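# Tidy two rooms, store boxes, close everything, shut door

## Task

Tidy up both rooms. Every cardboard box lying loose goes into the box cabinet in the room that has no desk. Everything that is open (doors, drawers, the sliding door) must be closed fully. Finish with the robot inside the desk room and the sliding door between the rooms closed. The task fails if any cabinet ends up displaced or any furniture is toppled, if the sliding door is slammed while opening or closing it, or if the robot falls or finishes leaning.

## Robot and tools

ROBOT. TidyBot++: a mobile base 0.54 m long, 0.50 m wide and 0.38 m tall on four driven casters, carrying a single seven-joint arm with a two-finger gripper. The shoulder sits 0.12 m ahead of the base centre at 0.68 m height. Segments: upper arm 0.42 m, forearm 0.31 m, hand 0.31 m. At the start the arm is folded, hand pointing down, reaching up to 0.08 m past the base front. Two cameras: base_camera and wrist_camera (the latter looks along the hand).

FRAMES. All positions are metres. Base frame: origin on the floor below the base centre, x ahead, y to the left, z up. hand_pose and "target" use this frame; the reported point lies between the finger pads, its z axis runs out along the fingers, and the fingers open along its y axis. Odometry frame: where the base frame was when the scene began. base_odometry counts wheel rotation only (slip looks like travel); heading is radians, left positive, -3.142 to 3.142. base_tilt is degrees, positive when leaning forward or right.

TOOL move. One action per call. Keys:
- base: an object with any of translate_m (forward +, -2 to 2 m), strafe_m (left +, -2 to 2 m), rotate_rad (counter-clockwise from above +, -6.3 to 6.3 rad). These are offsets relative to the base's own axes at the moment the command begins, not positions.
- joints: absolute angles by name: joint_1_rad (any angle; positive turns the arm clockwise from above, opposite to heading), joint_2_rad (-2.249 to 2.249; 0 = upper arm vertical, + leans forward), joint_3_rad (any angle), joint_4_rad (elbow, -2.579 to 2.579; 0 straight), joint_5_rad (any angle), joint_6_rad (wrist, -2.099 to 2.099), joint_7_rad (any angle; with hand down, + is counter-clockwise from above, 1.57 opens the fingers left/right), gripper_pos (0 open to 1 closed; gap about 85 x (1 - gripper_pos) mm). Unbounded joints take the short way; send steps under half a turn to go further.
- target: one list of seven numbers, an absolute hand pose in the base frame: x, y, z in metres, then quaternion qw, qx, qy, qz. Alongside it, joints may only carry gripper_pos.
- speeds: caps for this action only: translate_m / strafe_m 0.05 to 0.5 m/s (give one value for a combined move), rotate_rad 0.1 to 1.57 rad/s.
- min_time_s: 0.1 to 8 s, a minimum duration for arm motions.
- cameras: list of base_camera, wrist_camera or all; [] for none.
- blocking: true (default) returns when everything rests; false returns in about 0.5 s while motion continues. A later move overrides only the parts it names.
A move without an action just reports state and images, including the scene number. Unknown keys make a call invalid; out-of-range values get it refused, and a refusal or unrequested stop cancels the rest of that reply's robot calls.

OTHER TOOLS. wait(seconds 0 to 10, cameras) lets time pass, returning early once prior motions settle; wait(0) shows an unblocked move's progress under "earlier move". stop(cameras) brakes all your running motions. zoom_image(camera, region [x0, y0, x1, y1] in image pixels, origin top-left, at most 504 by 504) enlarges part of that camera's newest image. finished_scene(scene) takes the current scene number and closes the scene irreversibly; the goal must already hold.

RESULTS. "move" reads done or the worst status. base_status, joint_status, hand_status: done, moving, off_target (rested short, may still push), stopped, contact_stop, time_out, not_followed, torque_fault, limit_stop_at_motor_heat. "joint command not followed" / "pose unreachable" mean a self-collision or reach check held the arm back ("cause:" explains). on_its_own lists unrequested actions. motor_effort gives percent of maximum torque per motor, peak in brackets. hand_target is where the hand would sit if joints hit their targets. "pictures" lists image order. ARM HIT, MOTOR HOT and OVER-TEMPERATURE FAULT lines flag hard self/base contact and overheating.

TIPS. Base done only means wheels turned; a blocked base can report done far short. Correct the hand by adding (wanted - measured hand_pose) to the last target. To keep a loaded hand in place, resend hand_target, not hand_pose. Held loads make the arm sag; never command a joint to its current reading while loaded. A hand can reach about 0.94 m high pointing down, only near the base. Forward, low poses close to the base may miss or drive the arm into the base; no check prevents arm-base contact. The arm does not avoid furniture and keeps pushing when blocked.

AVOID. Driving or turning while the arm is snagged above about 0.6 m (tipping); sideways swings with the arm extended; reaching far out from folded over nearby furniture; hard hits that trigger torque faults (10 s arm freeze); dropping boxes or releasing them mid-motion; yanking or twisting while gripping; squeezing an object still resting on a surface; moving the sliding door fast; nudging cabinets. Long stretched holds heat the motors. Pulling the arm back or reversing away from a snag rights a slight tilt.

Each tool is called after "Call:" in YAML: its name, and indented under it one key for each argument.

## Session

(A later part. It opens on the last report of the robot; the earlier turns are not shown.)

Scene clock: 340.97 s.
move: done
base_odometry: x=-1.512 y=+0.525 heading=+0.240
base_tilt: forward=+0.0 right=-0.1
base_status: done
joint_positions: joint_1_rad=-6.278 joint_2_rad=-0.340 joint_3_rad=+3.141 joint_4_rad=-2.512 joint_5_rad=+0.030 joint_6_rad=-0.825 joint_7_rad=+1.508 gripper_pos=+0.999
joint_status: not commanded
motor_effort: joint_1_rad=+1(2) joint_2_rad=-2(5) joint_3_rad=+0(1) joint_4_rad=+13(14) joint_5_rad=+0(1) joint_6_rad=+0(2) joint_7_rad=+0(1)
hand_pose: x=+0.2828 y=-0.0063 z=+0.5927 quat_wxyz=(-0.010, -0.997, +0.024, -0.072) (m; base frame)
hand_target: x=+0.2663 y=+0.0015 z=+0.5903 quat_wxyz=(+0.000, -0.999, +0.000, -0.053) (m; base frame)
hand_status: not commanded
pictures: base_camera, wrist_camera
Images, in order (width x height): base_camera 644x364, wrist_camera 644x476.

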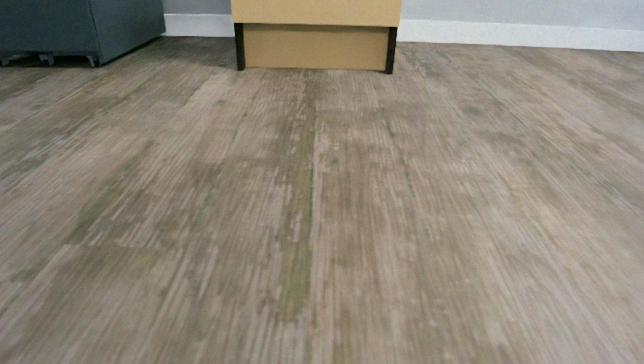

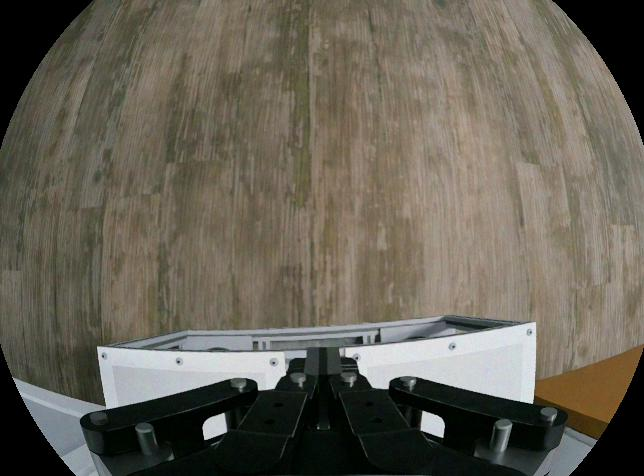

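Call:
move:
  base: {"translate_m": 0.8}
  speeds: {"translate_m": 0.35}
  cameras: ["base_camera"]

Call:
move:
  base: {"rotate_rad": 1.57}
  speeds: {"rotate_rad": 0.8}

Scene clock: 344.43 s.
move: done
base_odometry: x=-0.734 y=+0.716 heading=+0.240
base_tilt: forward=+0.0 right=-0.1
base_status: done
joint_positions: joint_1_rad=-6.278 joint_2_rad=-0.341 joint_3_rad=+3.141 joint_4_rad=-2.513 joint_5_rad=+0.030 joint_6_rad=-0.827 joint_7_rad=+1.508 gripper_pos=+0.999
joint_status: not commanded
motor_effort: joint_1_rad=+0(2) joint_2_rad=-2(4) joint_3_rad=+1(1) joint_4_rad=+13(15) joint_5_rad=+0(1) joint_6_rad=+1(2) joint_7_rad=+1(1)
hand_pose: x=+0.2817 y=-0.0063 z=+0.5925 quat_wxyz=(-0.010, -0.997, +0.024, -0.072) (m; base frame)
hand_target: x=+0.2663 y=+0.0015 z=+0.5903 quat_wxyz=(+0.000, -0.999, +0.000, -0.053) (m; base frame)
hand_status: not commanded
pictures: base_camera
Images, in order (width x height): base_camera 644x364.

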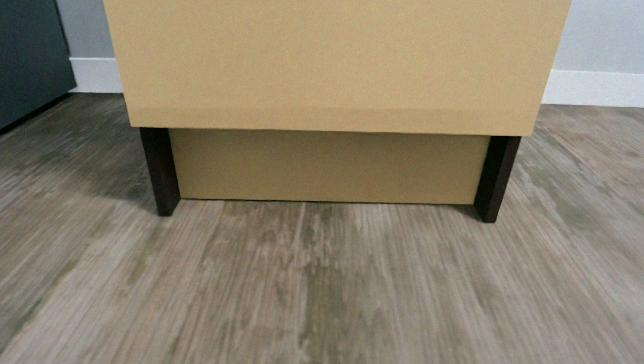

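Scene clock: 347.20 s.
move: done
base_odometry: x=-0.734 y=+0.716 heading=+1.810
base_tilt: forward=+0.0 right=-0.1
base_status: done
joint_positions: joint_1_rad=-6.278 joint_2_rad=-0.341 joint_3_rad=+3.141 joint_4_rad=-2.513 joint_5_rad=+0.030 joint_6_rad=-0.827 joint_7_rad=+1.508 gripper_pos=+0.999
joint_status: not commanded
motor_effort: joint_1_rad=+1(2) joint_2_rad=-2(4) joint_3_rad=+0(1) joint_4_rad=+14(14) joint_5_rad=+0(1) joint_6_rad=+0(1) joint_7_rad=+1(1)
hand_pose: x=+0.2818 y=-0.0063 z=+0.5925 quat_wxyz=(-0.010, -0.997, +0.024, -0.072) (m; base frame)
hand_target: x=+0.2663 y=+0.0015 z=+0.5903 quat_wxyz=(+0.000, -0.999, +0.000, -0.053) (m; base frame)
hand_status: not commanded
pictures: base_camera, wrist_camera
Images, in order (width x height): base_camera 644x364, wrist_camera 644x476.

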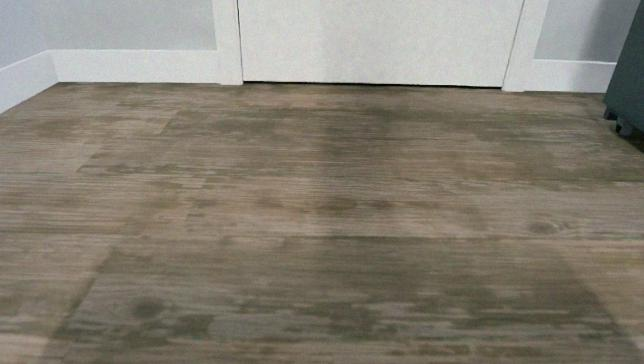

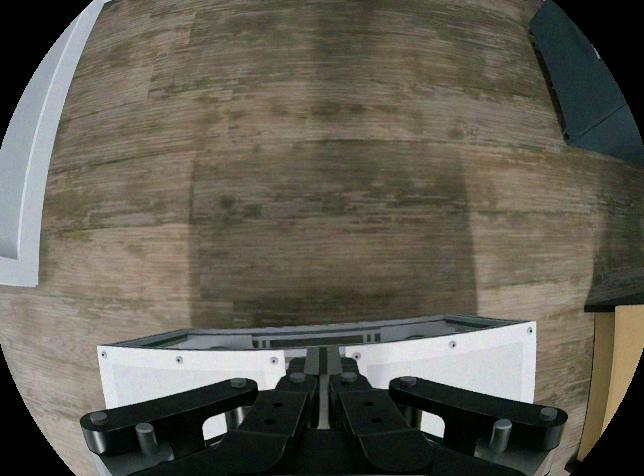

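Call:
move:
  base: {"rotate_rad": 1.57}
  speeds: {"rotate_rad": 0.8}
  joints: {"joint_1_rad": 0.0, "joint_2_rad": -0.353, "joint_3_rad": 3.14, "joint_4_rad": -2.521, "joint_5_rad": 0.0, "joint_6_rad": 0.4, "joint_7_rad": 1.57, "gripper_pos": 0.0}
  min_time_s: 2

Scene clock: 350.10 s.
move: done
base_odometry: x=-0.734 y=+0.716 heading=-2.903
base_tilt: forward=+0.0 right=-0.1
base_status: done
joint_positions: joint_1_rad=-6.278 joint_2_rad=-0.341 joint_3_rad=+3.141 joint_4_rad=-2.513 joint_5_rad=+0.030 joint_6_rad=+0.330 joint_7_rad=+1.508 gripper_pos=+0.000
joint_status: all done
motor_effort: joint_1_rad=+1(2) joint_2_rad=-7(8) joint_3_rad=+1(2) joint_4_rad=+17(17) joint_5_rad=-1(2) joint_6_rad=+8(9) joint_7_rad=+1(2)
hand_pose: x=+0.5373 y=+0.0025 z=+0.8170 quat_wxyz=(+0.013, -0.796, +0.013, -0.605) (m; base frame)
hand_target: x=+0.5387 y=+0.0020 z=+0.8388 quat_wxyz=(+0.000, -0.773, +0.000, -0.634) (m; base frame)
hand_status: not commanded
pictures: base_camera, wrist_camera
Images, in order (width x height): base_camera 644x364, wrist_camera 644x476.

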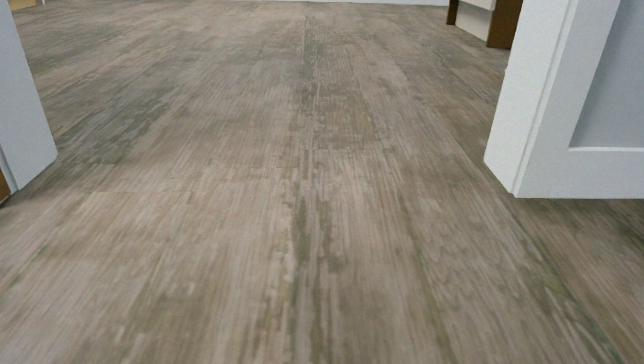

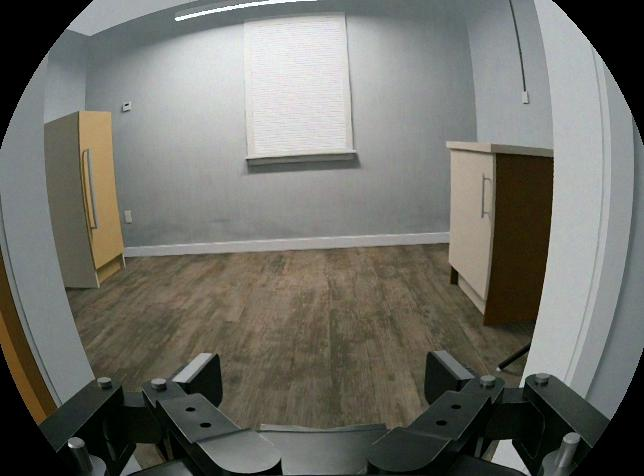

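Call:
move:
  base: {"translate_m": -0.2}
  speeds: {"translate_m": 0.25}
  cameras: []

Call:
move:
  base: {"strafe_m": 0.57}
  speeds: {"strafe_m": 0.3}

Scene clock: 351.97 s.
move: done
base_odometry: x=-0.540 y=+0.763 heading=-2.903
base_tilt: forward=+0.0 right=-0.1
base_status: done
joint_positions: joint_1_rad=-6.278 joint_2_rad=-0.342 joint_3_rad=+3.141 joint_4_rad=-2.513 joint_5_rad=+0.030 joint_6_rad=+0.332 joint_7_rad=+1.508 gripper_pos=+0.000
joint_status: not commanded
motor_effort: joint_1_rad=+1(1) joint_2_rad=-7(10) joint_3_rad=+0(1) joint_4_rad=+16(17) joint_5_rad=-1(1) joint_6_rad=+8(9) joint_7_rad=+1(1)
hand_pose: x=+0.5373 y=+0.0025 z=+0.8180 quat_wxyz=(+0.013, -0.795, +0.013, -0.606) (m; base frame)
hand_target: x=+0.5387 y=+0.0020 z=+0.8388 quat_wxyz=(+0.000, -0.773, +0.000, -0.634) (m; base frame)
hand_status: not commanded
pictures: none
No camera images: "cameras" was empty.

Scene clock: 354.83 s.
move: done
base_odometry: x=-0.405 y=+0.209 heading=-2.902
base_tilt: forward=+0.0 right=-0.1
base_status: done
joint_positions: joint_1_rad=-6.278 joint_2_rad=-0.342 joint_3_rad=+3.141 joint_4_rad=-2.513 joint_5_rad=+0.030 joint_6_rad=+0.333 joint_7_rad=+1.508 gripper_pos=+0.000
joint_status: not commanded
motor_effort: joint_1_rad=+1(2) joint_2_rad=-6(8) joint_3_rad=+1(2) joint_4_rad=+17(17) joint_5_rad=-1(1) joint_6_rad=+8(9) joint_7_rad=+1(1)
hand_pose: x=+0.5373 y=+0.0025 z=+0.8182 quat_wxyz=(+0.013, -0.795, +0.013, -0.606) (m; base frame)
hand_target: x=+0.5387 y=+0.0020 z=+0.8388 quat_wxyz=(+0.000, -0.773, +0.000, -0.634) (m; base frame)
hand_status: not commanded
pictures: base_camera, wrist_camera
Images, in order (width x height): base_camera 644x364, wrist_camera 644x476.

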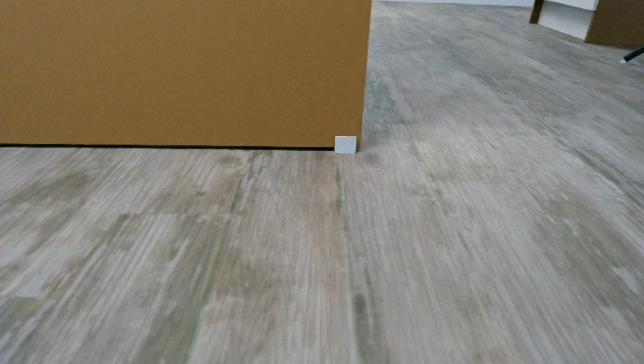

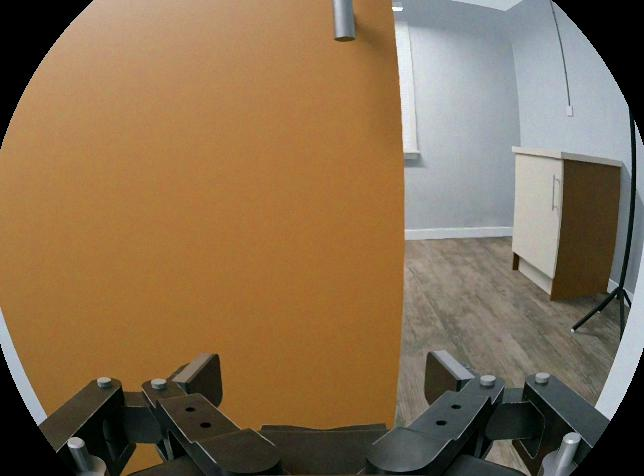

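Call:
move:
  base: {"strafe_m": -0.03}
  speeds: {"strafe_m": 0.1}
  joints: {"joint_1_rad": 0.0, "joint_2_rad": -0.024, "joint_3_rad": 3.14, "joint_4_rad": -1.595, "joint_5_rad": 0.0, "joint_6_rad": 0.08, "joint_7_rad": 1.57}
  min_time_s: 3

Scene clock: 358.30 s.
move: done
base_odometry: x=-0.412 y=+0.238 heading=-2.903
base_tilt: forward=+0.0 right=-0.1
base_status: done
joint_positions: joint_1_rad=-6.278 joint_2_rad=-0.052 joint_3_rad=+3.141 joint_4_rad=-1.626 joint_5_rad=+0.030 joint_6_rad=+0.128 joint_7_rad=+1.508 gripper_pos=+0.000
joint_status: all done
motor_effort: joint_1_rad=+0(3) joint_2_rad=-19(20) joint_3_rad=-1(2) joint_4_rad=+19(20) joint_5_rad=-1(2) joint_6_rad=+7(9) joint_7_rad=+1(2)
hand_pose: x=+0.7204 y=-0.0002 z=+1.1396 quat_wxyz=(+0.012, -0.662, +0.011, -0.750) (m; base frame)
hand_target: x=+0.7335 y=+0.0023 z=+1.1272 quat_wxyz=(+0.001, -0.678, +0.000, -0.735) (m; base frame)
hand_status: not commanded
pictures: base_camera, wrist_camera
Images, in order (width x height): base_camera 644x364, wrist_camera 644x476.

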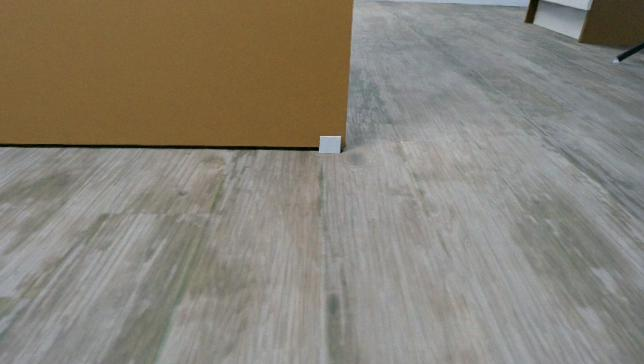

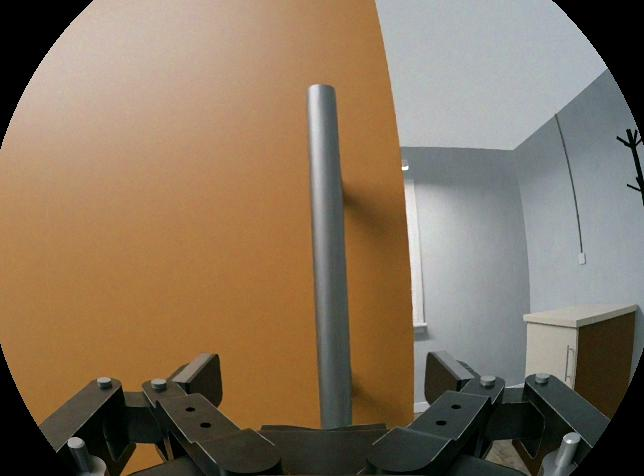

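Call:
move:
  base: {"strafe_m": -0.008, "translate_m": 0.1}
  speeds: {"translate_m": 0.1}
  joints: {"joint_6_rad": -0.03}
  min_time_s: 1

Scene clock: 360.07 s.
move: done
base_odometry: x=-0.511 y=+0.222 heading=-2.902
base_tilt: forward=+0.0 right=-0.1
base_status: done
joint_positions: joint_1_rad=-6.278 joint_2_rad=-0.041 joint_3_rad=+3.141 joint_4_rad=-1.625 joint_5_rad=+0.030 joint_6_rad=+0.016 joint_7_rad=+1.508 gripper_pos=+0.000
joint_status: all done
motor_effort: joint_1_rad=+1(2) joint_2_rad=-20(21) joint_3_rad=-1(1) joint_4_rad=+19(20) joint_5_rad=+0(1) joint_6_rad=+8(9) joint_7_rad=+1(1)
hand_pose: x=+0.7273 y=-0.0013 z=+1.0992 quat_wxyz=(+0.010, -0.706, +0.013, -0.708) (m; base frame)
hand_target: x=+0.7344 y=+0.0023 z=+1.0930 quat_wxyz=(+0.001, -0.718, +0.000, -0.696) (m; base frame)
hand_status: not commanded
pictures: base_camera, wrist_camera
Images, in order (width x height): base_camera 644x364, wrist_camera 644x476.

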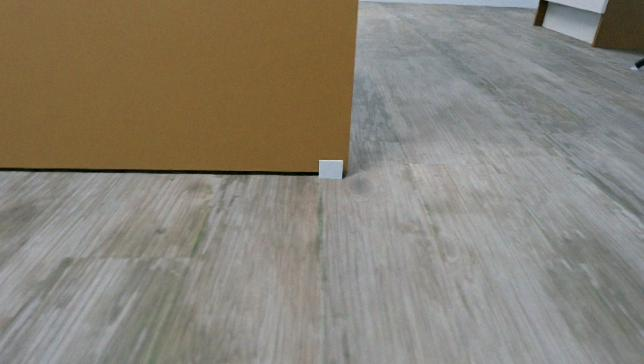

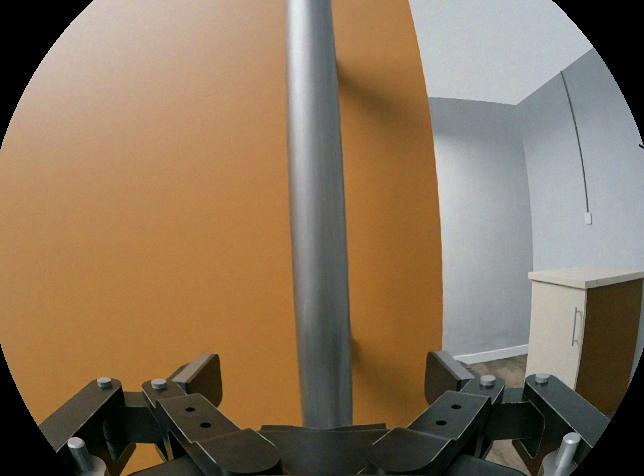

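Call:
move:
  base: {"translate_m": 0.06}
  speeds: {"translate_m": 0.06}

Scene clock: 362.60 s.
move: done
base_odometry: x=-0.570 y=+0.208 heading=-2.902
base_tilt: forward=+0.0 right=-0.1
base_status: done
joint_positions: joint_1_rad=-6.278 joint_2_rad=-0.038 joint_3_rad=+3.141 joint_4_rad=-1.625 joint_5_rad=+0.030 joint_6_rad=+0.016 joint_7_rad=+1.508 gripper_pos=+0.000
joint_status: not commanded
motor_effort: joint_1_rad=+1(2) joint_2_rad=-20(22) joint_3_rad=-1(2) joint_4_rad=+19(20) joint_5_rad=-1(1) joint_6_rad=+8(9) joint_7_rad=+1(1)
hand_pose: x=+0.7286 y=-0.0013 z=+1.0971 quat_wxyz=(+0.010, -0.707, +0.013, -0.707) (m; base frame)
hand_target: x=+0.7344 y=+0.0023 z=+1.0930 quat_wxyz=(+0.001, -0.718, +0.000, -0.696) (m; base frame)
hand_status: not commanded
pictures: base_camera, wrist_camera
Images, in order (width x height): base_camera 644x364, wrist_camera 644x476.

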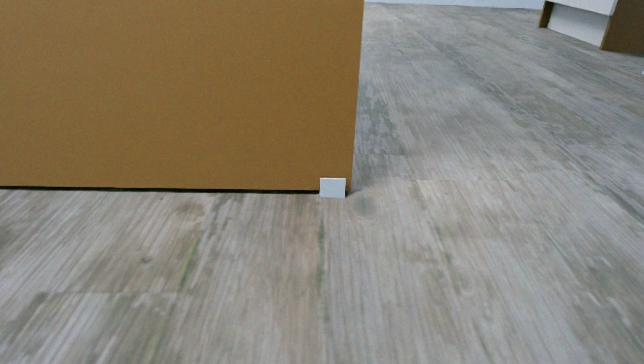

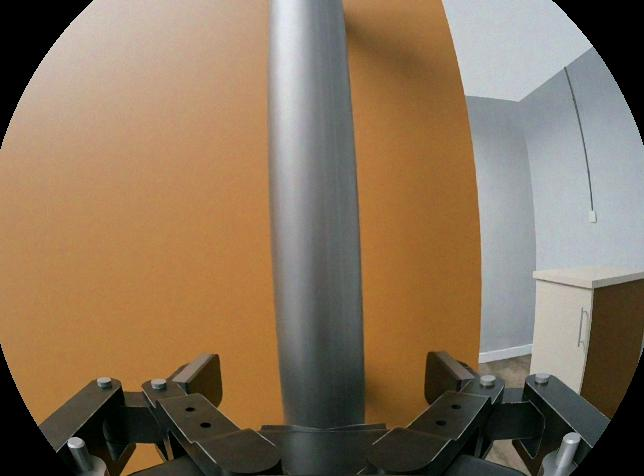

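Call:
move:
  joints: {"gripper_pos": 0.55}

Call:
move:
  base: {"strafe_m": -0.2}
  speeds: {"strafe_m": 0.1}

Scene clock: 363.53 s.
move: done
base_odometry: x=-0.570 y=+0.208 heading=-2.902
base_tilt: forward=+0.0 right=-0.1
base_status: not commanded
joint_positions: joint_1_rad=-6.278 joint_2_rad=-0.038 joint_3_rad=+3.141 joint_4_rad=-1.625 joint_5_rad=+0.030 joint_6_rad=+0.016 joint_7_rad=+1.508 gripper_pos=+0.550
joint_status: all done
motor_effort: joint_1_rad=+1(2) joint_2_rad=-20(20) joint_3_rad=+0(1) joint_4_rad=+19(20) joint_5_rad=-1(1) joint_6_rad=+8(9) joint_7_rad=+1(1)
hand_pose: x=+0.7286 y=-0.0013 z=+1.0971 quat_wxyz=(+0.010, -0.707, +0.013, -0.707) (m; base frame)
hand_target: x=+0.7344 y=+0.0023 z=+1.0930 quat_wxyz=(+0.001, -0.718, +0.000, -0.696) (m; base frame)
hand_status: not commanded
pictures: base_camera, wrist_camera
Images, in order (width x height): base_camera 644x364, wrist_camera 644x476.

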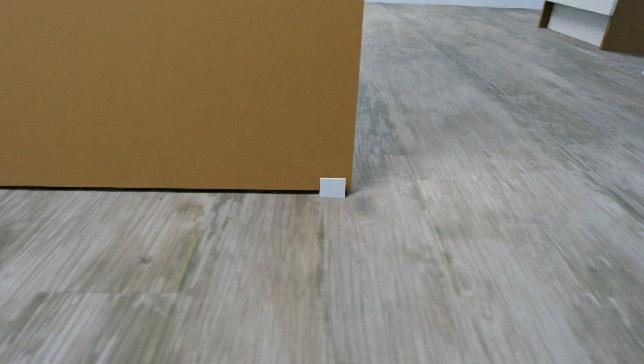

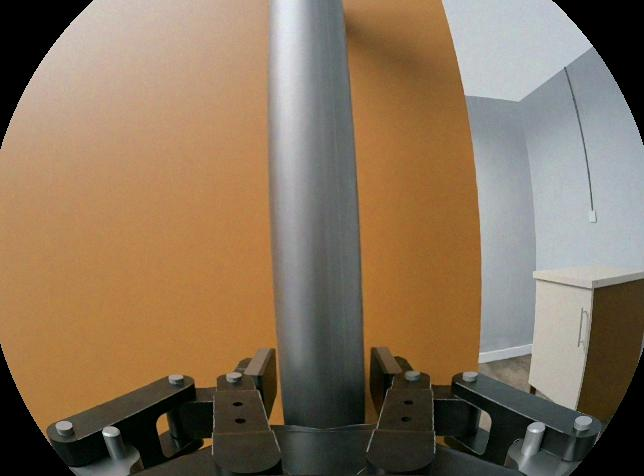

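Scene clock: 366.23 s.
move: done
base_odometry: x=-0.617 y=+0.402 heading=-2.902
base_tilt: forward=+0.0 right=-0.1
base_status: done
joint_positions: joint_1_rad=-6.297 joint_2_rad=-0.038 joint_3_rad=+3.128 joint_4_rad=-1.625 joint_5_rad=+0.030 joint_6_rad=+0.015 joint_7_rad=+1.510 gripper_pos=+0.550
joint_status: not commanded
motor_effort: joint_1_rad=+1(9) joint_2_rad=-20(21) joint_3_rad=+0(9) joint_4_rad=+19(20) joint_5_rad=-1(1) joint_6_rad=+8(9) joint_7_rad=+1(1)
hand_pose: x=+0.7282 y=+0.0184 z=+1.0969 quat_wxyz=(+0.021, -0.708, +0.001, -0.706) (m; base frame)
hand_target: x=+0.7344 y=+0.0023 z=+1.0930 quat_wxyz=(+0.001, -0.718, +0.000, -0.696) (m; base frame)
hand_status: not commanded
pictures: base_camera, wrist_camera
Images, in order (width x height): base_camera 644x364, wrist_camera 644x476.

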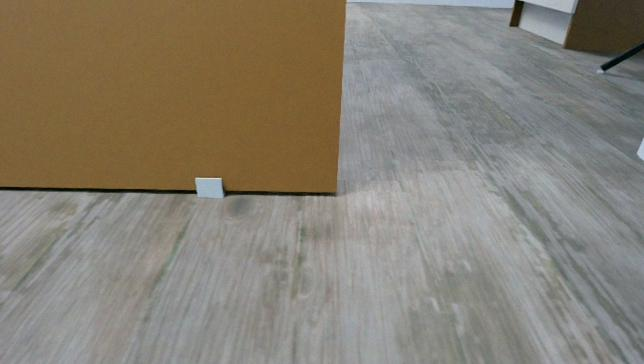

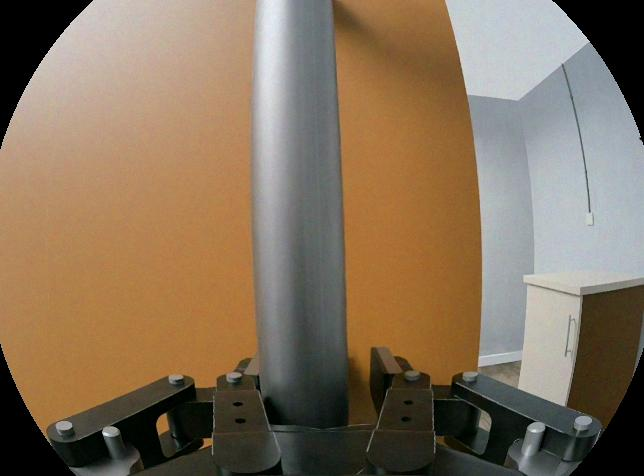

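Call:
move:
  base: {"strafe_m": -0.3}
  speeds: {"strafe_m": 0.12}

Scene clock: 369.50 s.
move: done
base_odometry: x=-0.688 y=+0.694 heading=-2.902
base_tilt: forward=+0.0 right=-0.1
base_status: done
joint_positions: joint_1_rad=-6.307 joint_2_rad=-0.049 joint_3_rad=+3.117 joint_4_rad=-1.624 joint_5_rad=+0.030 joint_6_rad=-0.008 joint_7_rad=+1.512 gripper_pos=+0.550
joint_status: not commanded
motor_effort: joint_1_rad=+2(11) joint_2_rad=-10(21) joint_3_rad=+1(10) joint_4_rad=+23(23) joint_5_rad=+0(1) joint_6_rad=+12(13) joint_7_rad=+1(1)
hand_pose: x=+0.7230 y=+0.0310 z=+1.0967 quat_wxyz=(+0.027, -0.711, -0.007, -0.702) (m; base frame)
hand_target: x=+0.7344 y=+0.0023 z=+1.0930 quat_wxyz=(+0.001, -0.718, +0.000, -0.696) (m; base frame)
hand_status: not commanded
pictures: base_camera, wrist_camera
Images, in order (width x height): base_camera 644x364, wrist_camera 644x476.

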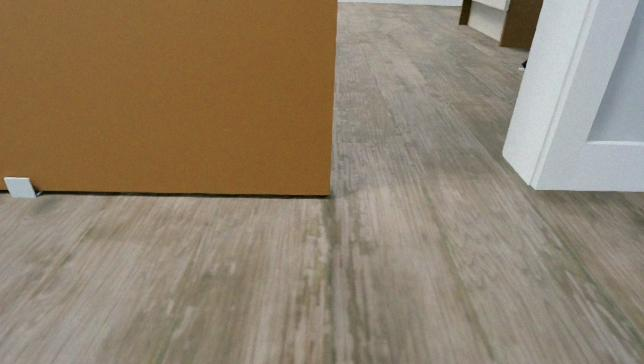

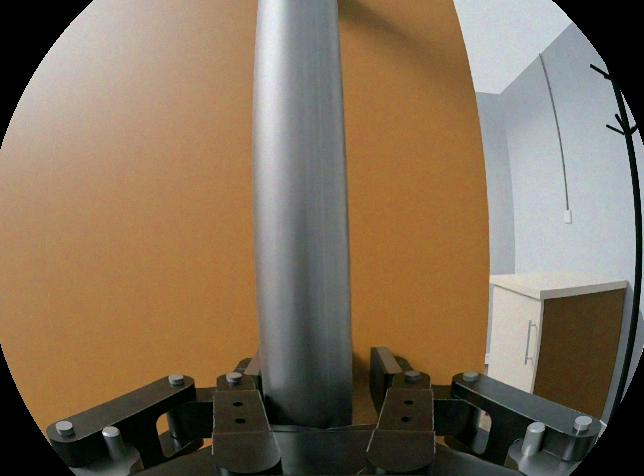

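Call:
move:
  base: {"translate_m": -0.02}
  speeds: {"translate_m": 0.05}
  cameras: ["wrist_camera"]

Call:
move:
  base: {"strafe_m": -0.2}
  speeds: {"strafe_m": 0.1}

Scene clock: 370.50 s.
move: done
base_odometry: x=-0.669 y=+0.699 heading=-2.902
base_tilt: forward=+0.0 right=-0.1
base_status: done
joint_positions: joint_1_rad=-6.305 joint_2_rad=-0.026 joint_3_rad=+3.121 joint_4_rad=-1.612 joint_5_rad=+0.030 joint_6_rad=-0.008 joint_7_rad=+1.512 gripper_pos=+0.550
joint_status: not commanded
motor_effort: joint_1_rad=+1(2) joint_2_rad=-20(23) joint_3_rad=+1(1) joint_4_rad=+19(22) joint_5_rad=-1(1) joint_6_rad=+9(11) joint_7_rad=+1(1)
hand_pose: x=+0.7328 y=+0.0272 z=+1.0903 quat_wxyz=(+0.024, -0.715, -0.005, -0.698) (m; base frame)
hand_target: x=+0.7344 y=+0.0023 z=+1.0930 quat_wxyz=(+0.001, -0.718, +0.000, -0.696) (m; base frame)
hand_status: not commanded
pictures: wrist_camera
Images, in order (width x height): wrist_camera 644x476.

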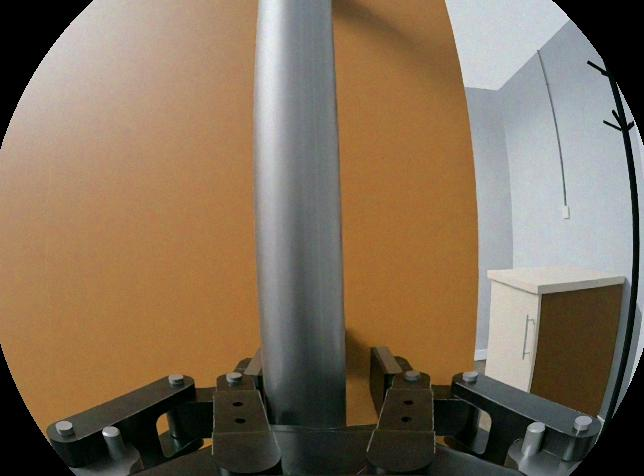

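Scene clock: 373.27 s.
move: done
base_odometry: x=-0.716 y=+0.893 heading=-2.902
base_tilt: forward=+0.0 right=-0.1
base_status: done
joint_positions: joint_1_rad=-6.303 joint_2_rad=-0.026 joint_3_rad=+3.124 joint_4_rad=-1.612 joint_5_rad=+0.030 joint_6_rad=-0.008 joint_7_rad=+1.512 gripper_pos=+0.550
joint_status: not commanded
motor_effort: joint_1_rad=+0(11) joint_2_rad=-20(21) joint_3_rad=+1(10) joint_4_rad=+19(21) joint_5_rad=-1(1) joint_6_rad=+8(10) joint_7_rad=+1(1)
hand_pose: x=+0.7329 y=+0.0246 z=+1.0903 quat_wxyz=(+0.023, -0.715, -0.003, -0.698) (m; base frame)
hand_target: x=+0.7344 y=+0.0023 z=+1.0930 quat_wxyz=(+0.001, -0.718, +0.000, -0.696) (m; base frame)
hand_status: not commanded
pictures: base_camera, wrist_camera
Images, in order (width x height): base_camera 644x364, wrist_camera 644x476.

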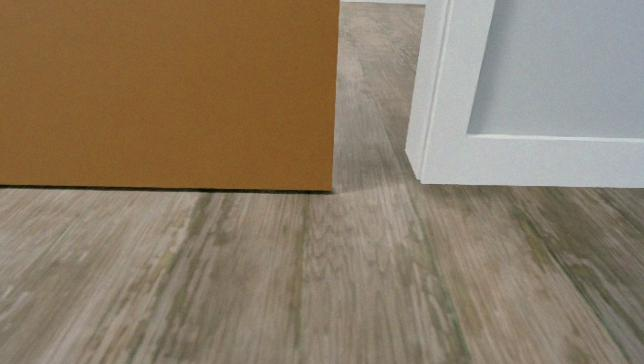

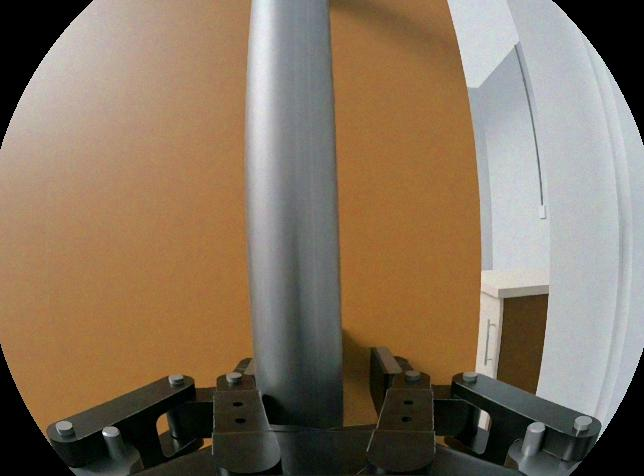

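Call:
move:
  base: {"strafe_m": -0.11}
  speeds: {"strafe_m": 0.06}

Scene clock: 375.80 s.
move: done
base_odometry: x=-0.742 y=+1.000 heading=-2.902
base_tilt: forward=+0.0 right=-0.1
base_status: done
joint_positions: joint_1_rad=-6.306 joint_2_rad=-0.026 joint_3_rad=+3.120 joint_4_rad=-1.612 joint_5_rad=+0.030 joint_6_rad=-0.008 joint_7_rad=+1.512 gripper_pos=+0.550
joint_status: not commanded
motor_effort: joint_1_rad=+2(9) joint_2_rad=-19(21) joint_3_rad=+1(9) joint_4_rad=+19(21) joint_5_rad=-1(1) joint_6_rad=+8(10) joint_7_rad=+0(1)
hand_pose: x=+0.7327 y=+0.0291 z=+1.0902 quat_wxyz=(+0.025, -0.715, -0.006, -0.698) (m; base frame)
hand_target: x=+0.7344 y=+0.0023 z=+1.0930 quat_wxyz=(+0.001, -0.718, +0.000, -0.696) (m; base frame)
hand_status: not commanded
pictures: base_camera, wrist_camera
Images, in order (width x height): base_camera 644x364, wrist_camera 644x476.

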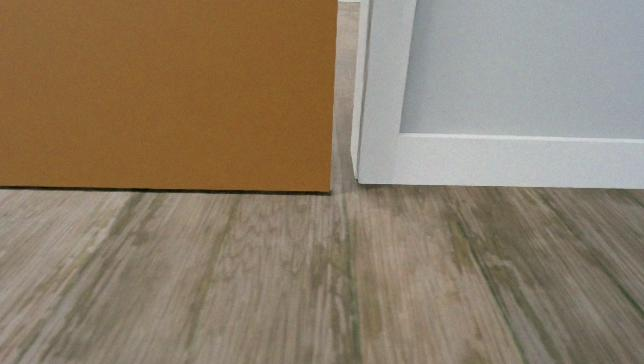

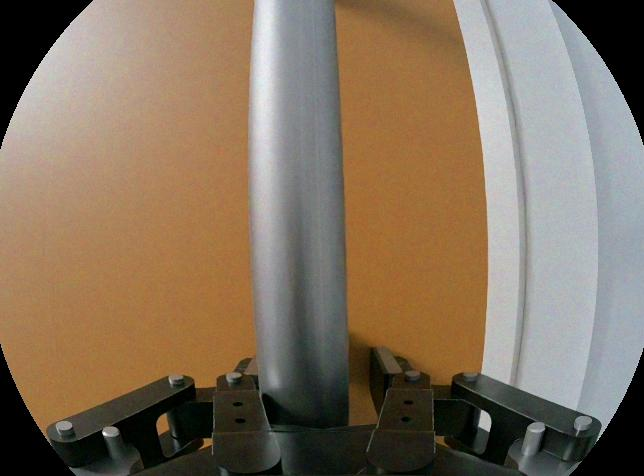

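Call:
move:
  base: {"strafe_m": -0.05}
  speeds: {"strafe_m": 0.05}
  cameras: ["base_camera"]

Call:
move:
  base: {"strafe_m": -0.03}
  speeds: {"strafe_m": 0.05}

Scene clock: 377.80 s.
move: done
base_odometry: x=-0.754 y=+1.049 heading=-2.902
base_tilt: forward=+0.0 right=-0.1
base_status: done
joint_positions: joint_1_rad=-6.310 joint_2_rad=-0.027 joint_3_rad=+3.115 joint_4_rad=-1.612 joint_5_rad=+0.030 joint_6_rad=-0.009 joint_7_rad=+1.512 gripper_pos=+0.550
joint_status: not commanded
motor_effort: joint_1_rad=+3(8) joint_2_rad=-15(20) joint_3_rad=+2(8) joint_4_rad=+22(23) joint_5_rad=-1(1) joint_6_rad=+11(12) joint_7_rad=+1(1)
hand_pose: x=+0.7318 y=+0.0342 z=+1.0905 quat_wxyz=(+0.028, -0.715, -0.009, -0.698) (m; base frame)
hand_target: x=+0.7344 y=+0.0023 z=+1.0930 quat_wxyz=(+0.001, -0.718, +0.000, -0.696) (m; base frame)
hand_status: not commanded
pictures: base_camera
Images, in order (width x height): base_camera 644x364.

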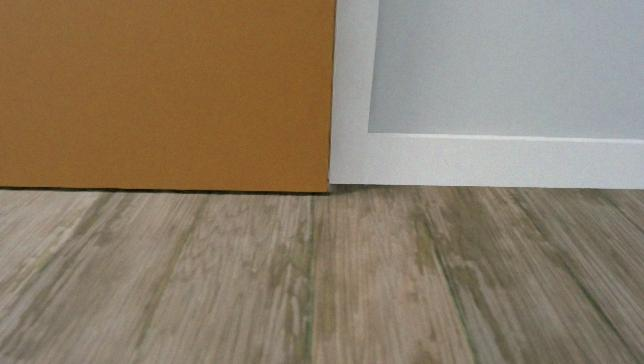

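Scene clock: 378.90 s.
move: done
base_odometry: x=-0.761 y=+1.078 heading=-2.902
base_tilt: forward=+0.0 right=-0.1
base_status: done
joint_positions: joint_1_rad=-6.314 joint_2_rad=-0.028 joint_3_rad=+3.111 joint_4_rad=-1.612 joint_5_rad=+0.030 joint_6_rad=-0.011 joint_7_rad=+1.513 gripper_pos=+0.550
joint_status: not commanded
motor_effort: joint_1_rad=+3(10) joint_2_rad=-15(18) joint_3_rad=+2(9) joint_4_rad=+22(22) joint_5_rad=+0(1) joint_6_rad=+11(11) joint_7_rad=+1(1)
hand_pose: x=+0.7310 y=+0.0395 z=+1.0908 quat_wxyz=(+0.031, -0.715, -0.012, -0.698) (m; base frame)
hand_target: x=+0.7344 y=+0.0023 z=+1.0930 quat_wxyz=(+0.001, -0.718, +0.000, -0.696) (m; base frame)
hand_status: not commanded
pictures: base_camera, wrist_camera
Images, in order (width x height): base_camera 644x364, wrist_camera 644x476.

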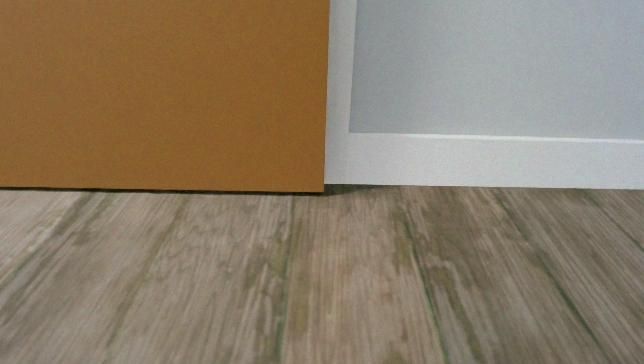

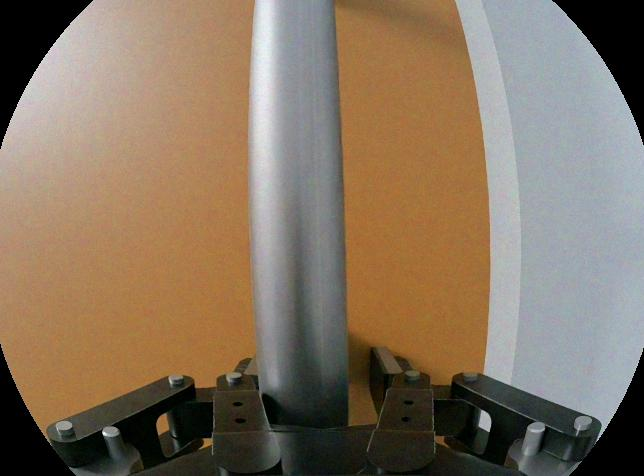

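Call:
move:
  base: {"strafe_m": -0.04}
  speeds: {"strafe_m": 0.05}

Scene clock: 380.27 s.
move: done
base_odometry: x=-0.771 y=+1.117 heading=-2.903
base_tilt: forward=+0.0 right=-0.1
base_status: done
joint_positions: joint_1_rad=-6.324 joint_2_rad=-0.029 joint_3_rad=+3.100 joint_4_rad=-1.612 joint_5_rad=+0.030 joint_6_rad=-0.012 joint_7_rad=+1.513 gripper_pos=+0.550
joint_status: not commanded
motor_effort: joint_1_rad=+8(10) joint_2_rad=-17(18) joint_3_rad=+8(11) joint_4_rad=+20(23) joint_5_rad=-1(1) joint_6_rad=+9(12) joint_7_rad=+0(1)
hand_pose: x=+0.7296 y=+0.0527 z=+1.0911 quat_wxyz=(+0.038, -0.715, -0.020, -0.698) (m; base frame)
hand_target: x=+0.7344 y=+0.0023 z=+1.0930 quat_wxyz=(+0.001, -0.718, +0.000, -0.696) (m; base frame)
hand_status: not commanded
pictures: base_camera, wrist_camera
Images, in order (width x height): base_camera 644x364, wrist_camera 644x476.

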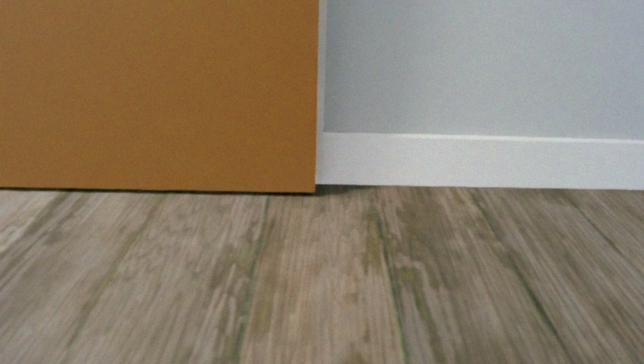

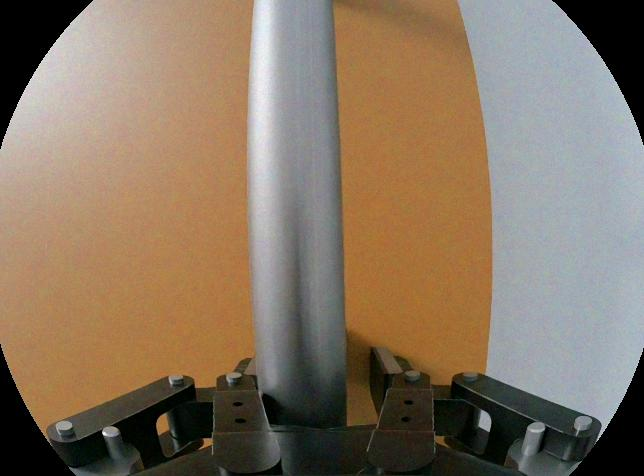

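Call:
move:
  base: {"strafe_m": -0.03}
  speeds: {"strafe_m": 0.05}

Scene clock: 381.40 s.
move: done
base_odometry: x=-0.778 y=+1.147 heading=-2.903
base_tilt: forward=+0.0 right=-0.1
base_status: done
joint_positions: joint_1_rad=-6.348 joint_2_rad=-0.029 joint_3_rad=+3.077 joint_4_rad=-1.612 joint_5_rad=+0.030 joint_6_rad=-0.012 joint_7_rad=+1.513 gripper_pos=+0.550
joint_status: not commanded
motor_effort: joint_1_rad=+12(15) joint_2_rad=-19(20) joint_3_rad=+11(16) joint_4_rad=+21(21) joint_5_rad=-1(1) joint_6_rad=+9(9) joint_7_rad=+0(1)
hand_pose: x=+0.7262 y=+0.0815 z=+1.0911 quat_wxyz=(+0.054, -0.715, -0.037, -0.696) (m; base frame)
hand_target: x=+0.7344 y=+0.0023 z=+1.0930 quat_wxyz=(+0.001, -0.718, +0.000, -0.696) (m; base frame)
hand_status: not commanded
pictures: base_camera, wrist_camera
Images, in order (width x height): base_camera 644x364, wrist_camera 644x476.

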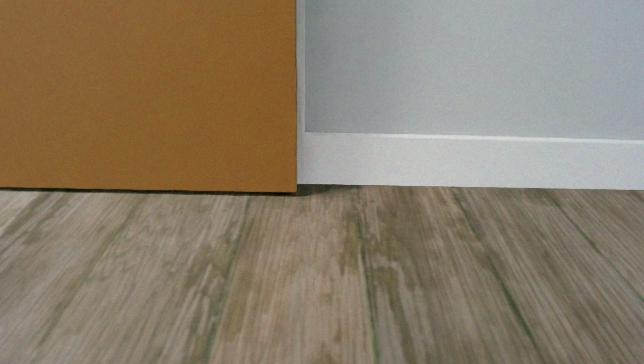

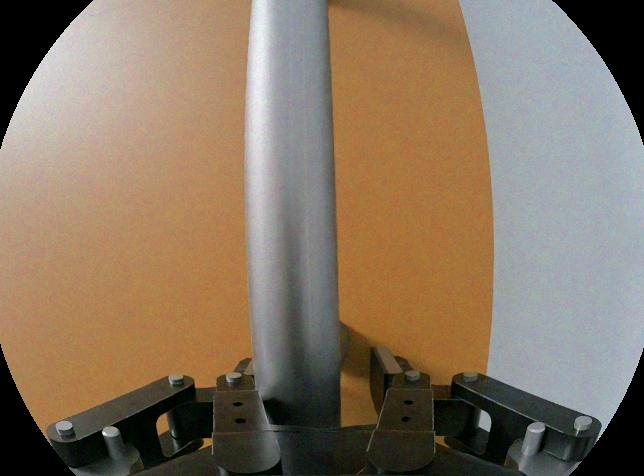

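Call:
move:
  base: {"strafe_m": -0.03}
  speeds: {"strafe_m": 0.05}

Call:
zoom_image:
  camera: "base_camera"
  region: [200, 60, 400, 220]

Scene clock: 382.73 s.
move: done
base_odometry: x=-0.784 y=+1.176 heading=-2.903
base_tilt: forward=+0.0 right=-0.2
base_status: done
joint_positions: joint_1_rad=-6.372 joint_2_rad=-0.029 joint_3_rad=+3.054 joint_4_rad=-1.612 joint_5_rad=+0.030 joint_6_rad=-0.012 joint_7_rad=+1.514 gripper_pos=+0.550
joint_status: not commanded
motor_effort: joint_1_rad=+15(20) joint_2_rad=-18(21) joint_3_rad=+16(20) joint_4_rad=+21(22) joint_5_rad=-1(1) joint_6_rad=+9(10) joint_7_rad=+0(0)
hand_pose: x=+0.7215 y=+0.1098 z=+1.0911 quat_wxyz=(+0.070, -0.713, -0.054, -0.695) (m; base frame)
hand_target: x=+0.7344 y=+0.0023 z=+1.0930 quat_wxyz=(+0.001, -0.718, +0.000, -0.696) (m; base frame)
hand_status: not commanded
pictures: base_camera, wrist_camera
Images, in order (width x height): base_camera 644x364, wrist_camera 644x476.

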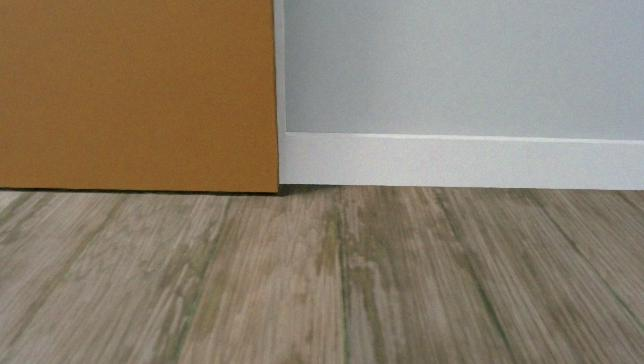

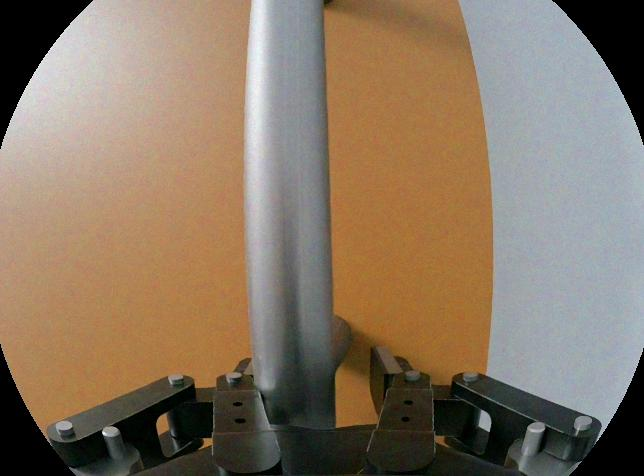

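Scaled by 2.520.

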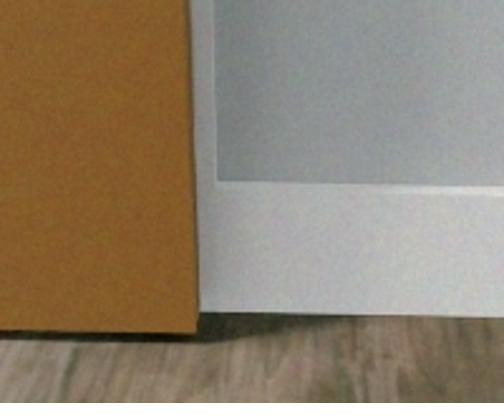

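Call:
move:
  base: {"strafe_m": 0.08}
  speeds: {"strafe_m": 0.06}

Scene clock: 384.73 s.
move: done
base_odometry: x=-0.766 y=+1.098 heading=-2.902
base_tilt: forward=+0.0 right=-0.1
base_status: done
joint_positions: joint_1_rad=-6.308 joint_2_rad=-0.030 joint_3_rad=+3.118 joint_4_rad=-1.612 joint_5_rad=+0.030 joint_6_rad=-0.012 joint_7_rad=+1.514 gripper_pos=+0.550
joint_status: not commanded
motor_effort: joint_1_rad=+2(15) joint_2_rad=-16(19) joint_3_rad=+1(16) joint_4_rad=+18(21) joint_5_rad=+0(1) joint_6_rad=+8(11) joint_7_rad=+0(1)
hand_pose: x=+0.7309 y=+0.0310 z=+1.0917 quat_wxyz=(+0.026, -0.715, -0.008, -0.698) (m; base frame)
hand_target: x=+0.7344 y=+0.0023 z=+1.0930 quat_wxyz=(+0.001, -0.718, +0.000, -0.696) (m; base frame)
hand_status: not commanded
pictures: base_camera, wrist_camera
Images, in order (width x height): base_camera 644x364, wrist_camera 644x476.

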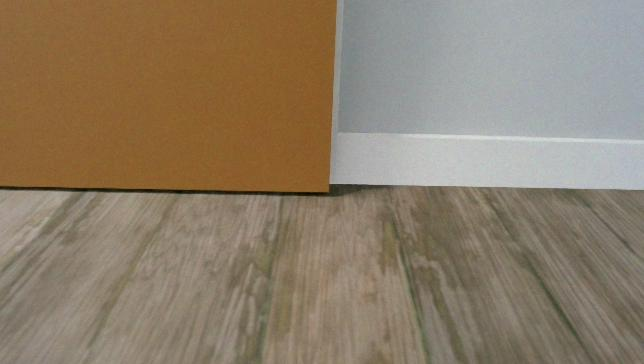

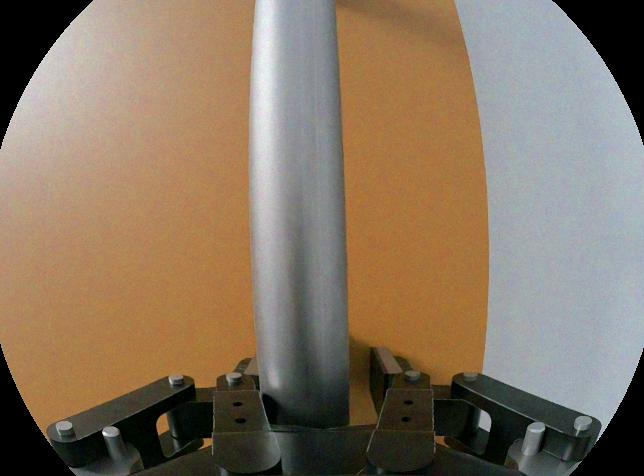

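Call:
move:
  joints: {"gripper_pos": 0.0}

Call:
move:
  base: {"translate_m": -0.25}
  speeds: {"translate_m": 0.1}

Scene clock: 385.67 s.
move: done
base_odometry: x=-0.766 y=+1.098 heading=-2.902
base_tilt: forward=+0.0 right=-0.1
base_status: not commanded
joint_positions: joint_1_rad=-6.303 joint_2_rad=-0.030 joint_3_rad=+3.123 joint_4_rad=-1.612 joint_5_rad=+0.030 joint_6_rad=-0.012 joint_7_rad=+1.514 gripper_pos=+0.000
joint_status: all done
motor_effort: joint_1_rad=+1(2) joint_2_rad=-20(21) joint_3_rad=+0(1) joint_4_rad=+19(20) joint_5_rad=-1(1) joint_6_rad=+8(9) joint_7_rad=+1(1)
hand_pose: x=+0.7313 y=+0.0254 z=+1.0917 quat_wxyz=(+0.023, -0.715, -0.004, -0.698) (m; base frame)
hand_target: x=+0.7344 y=+0.0023 z=+1.0930 quat_wxyz=(+0.001, -0.718, +0.000, -0.696) (m; base frame)
hand_status: not commanded
pictures: base_camera, wrist_camera
Images, in order (width x height): base_camera 644x364, wrist_camera 644x476.

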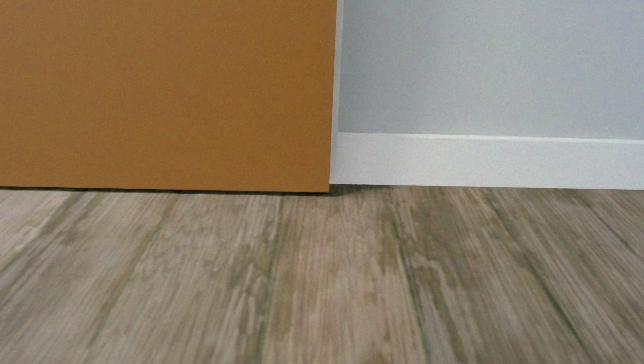

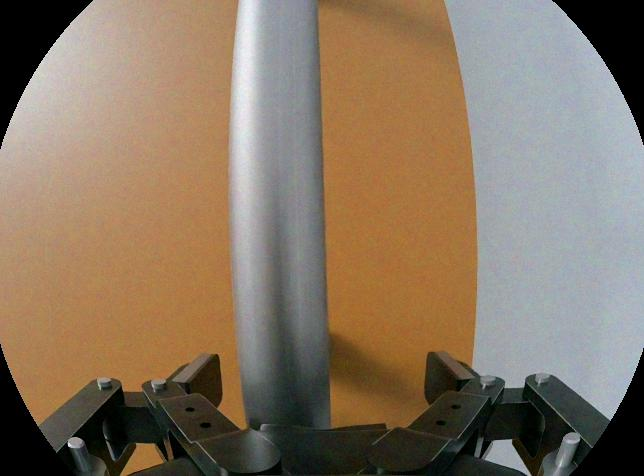

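Scene clock: 388.77 s.
move: done
base_odometry: x=-0.523 y=+1.157 heading=-2.902
base_tilt: forward=+0.0 right=-0.1
base_status: done
joint_positions: joint_1_rad=-6.303 joint_2_rad=-0.029 joint_3_rad=+3.123 joint_4_rad=-1.612 joint_5_rad=+0.030 joint_6_rad=-0.012 joint_7_rad=+1.514 gripper_pos=+0.000
joint_status: not commanded
motor_effort: joint_1_rad=+1(1) joint_2_rad=-20(23) joint_3_rad=+0(2) joint_4_rad=+19(21) joint_5_rad=-1(1) joint_6_rad=+8(9) joint_7_rad=+1(1)
hand_pose: x=+0.7317 y=+0.0250 z=+1.0910 quat_wxyz=(+0.023, -0.716, -0.004, -0.698) (m; base frame)
hand_target: x=+0.7344 y=+0.0023 z=+1.0930 quat_wxyz=(+0.001, -0.718, +0.000, -0.696) (m; base frame)
hand_status: not commanded
pictures: base_camera, wrist_camera
Images, in order (width x height): base_camera 644x364, wrist_camera 644x476.

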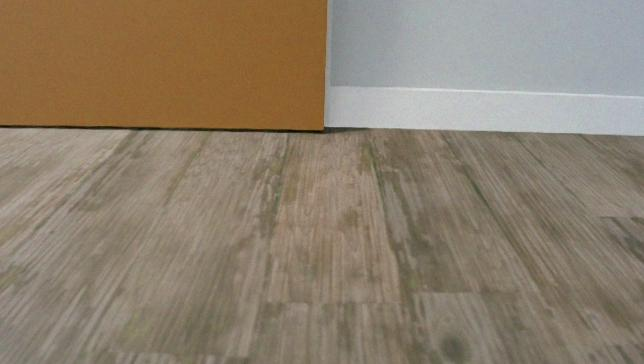

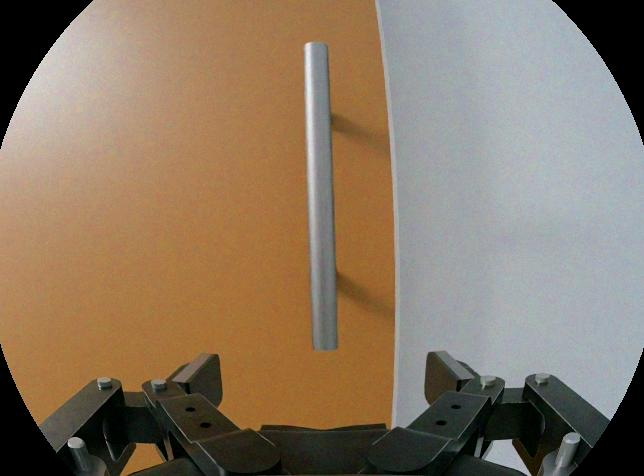

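Call:
zoom_image:
  camera: "base_camera"
  region: [240, 0, 420, 150]

Scaled by 2.800.

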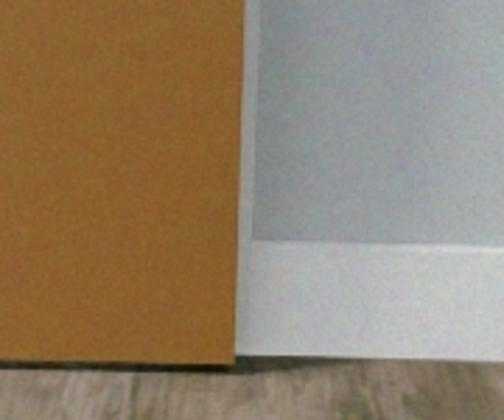

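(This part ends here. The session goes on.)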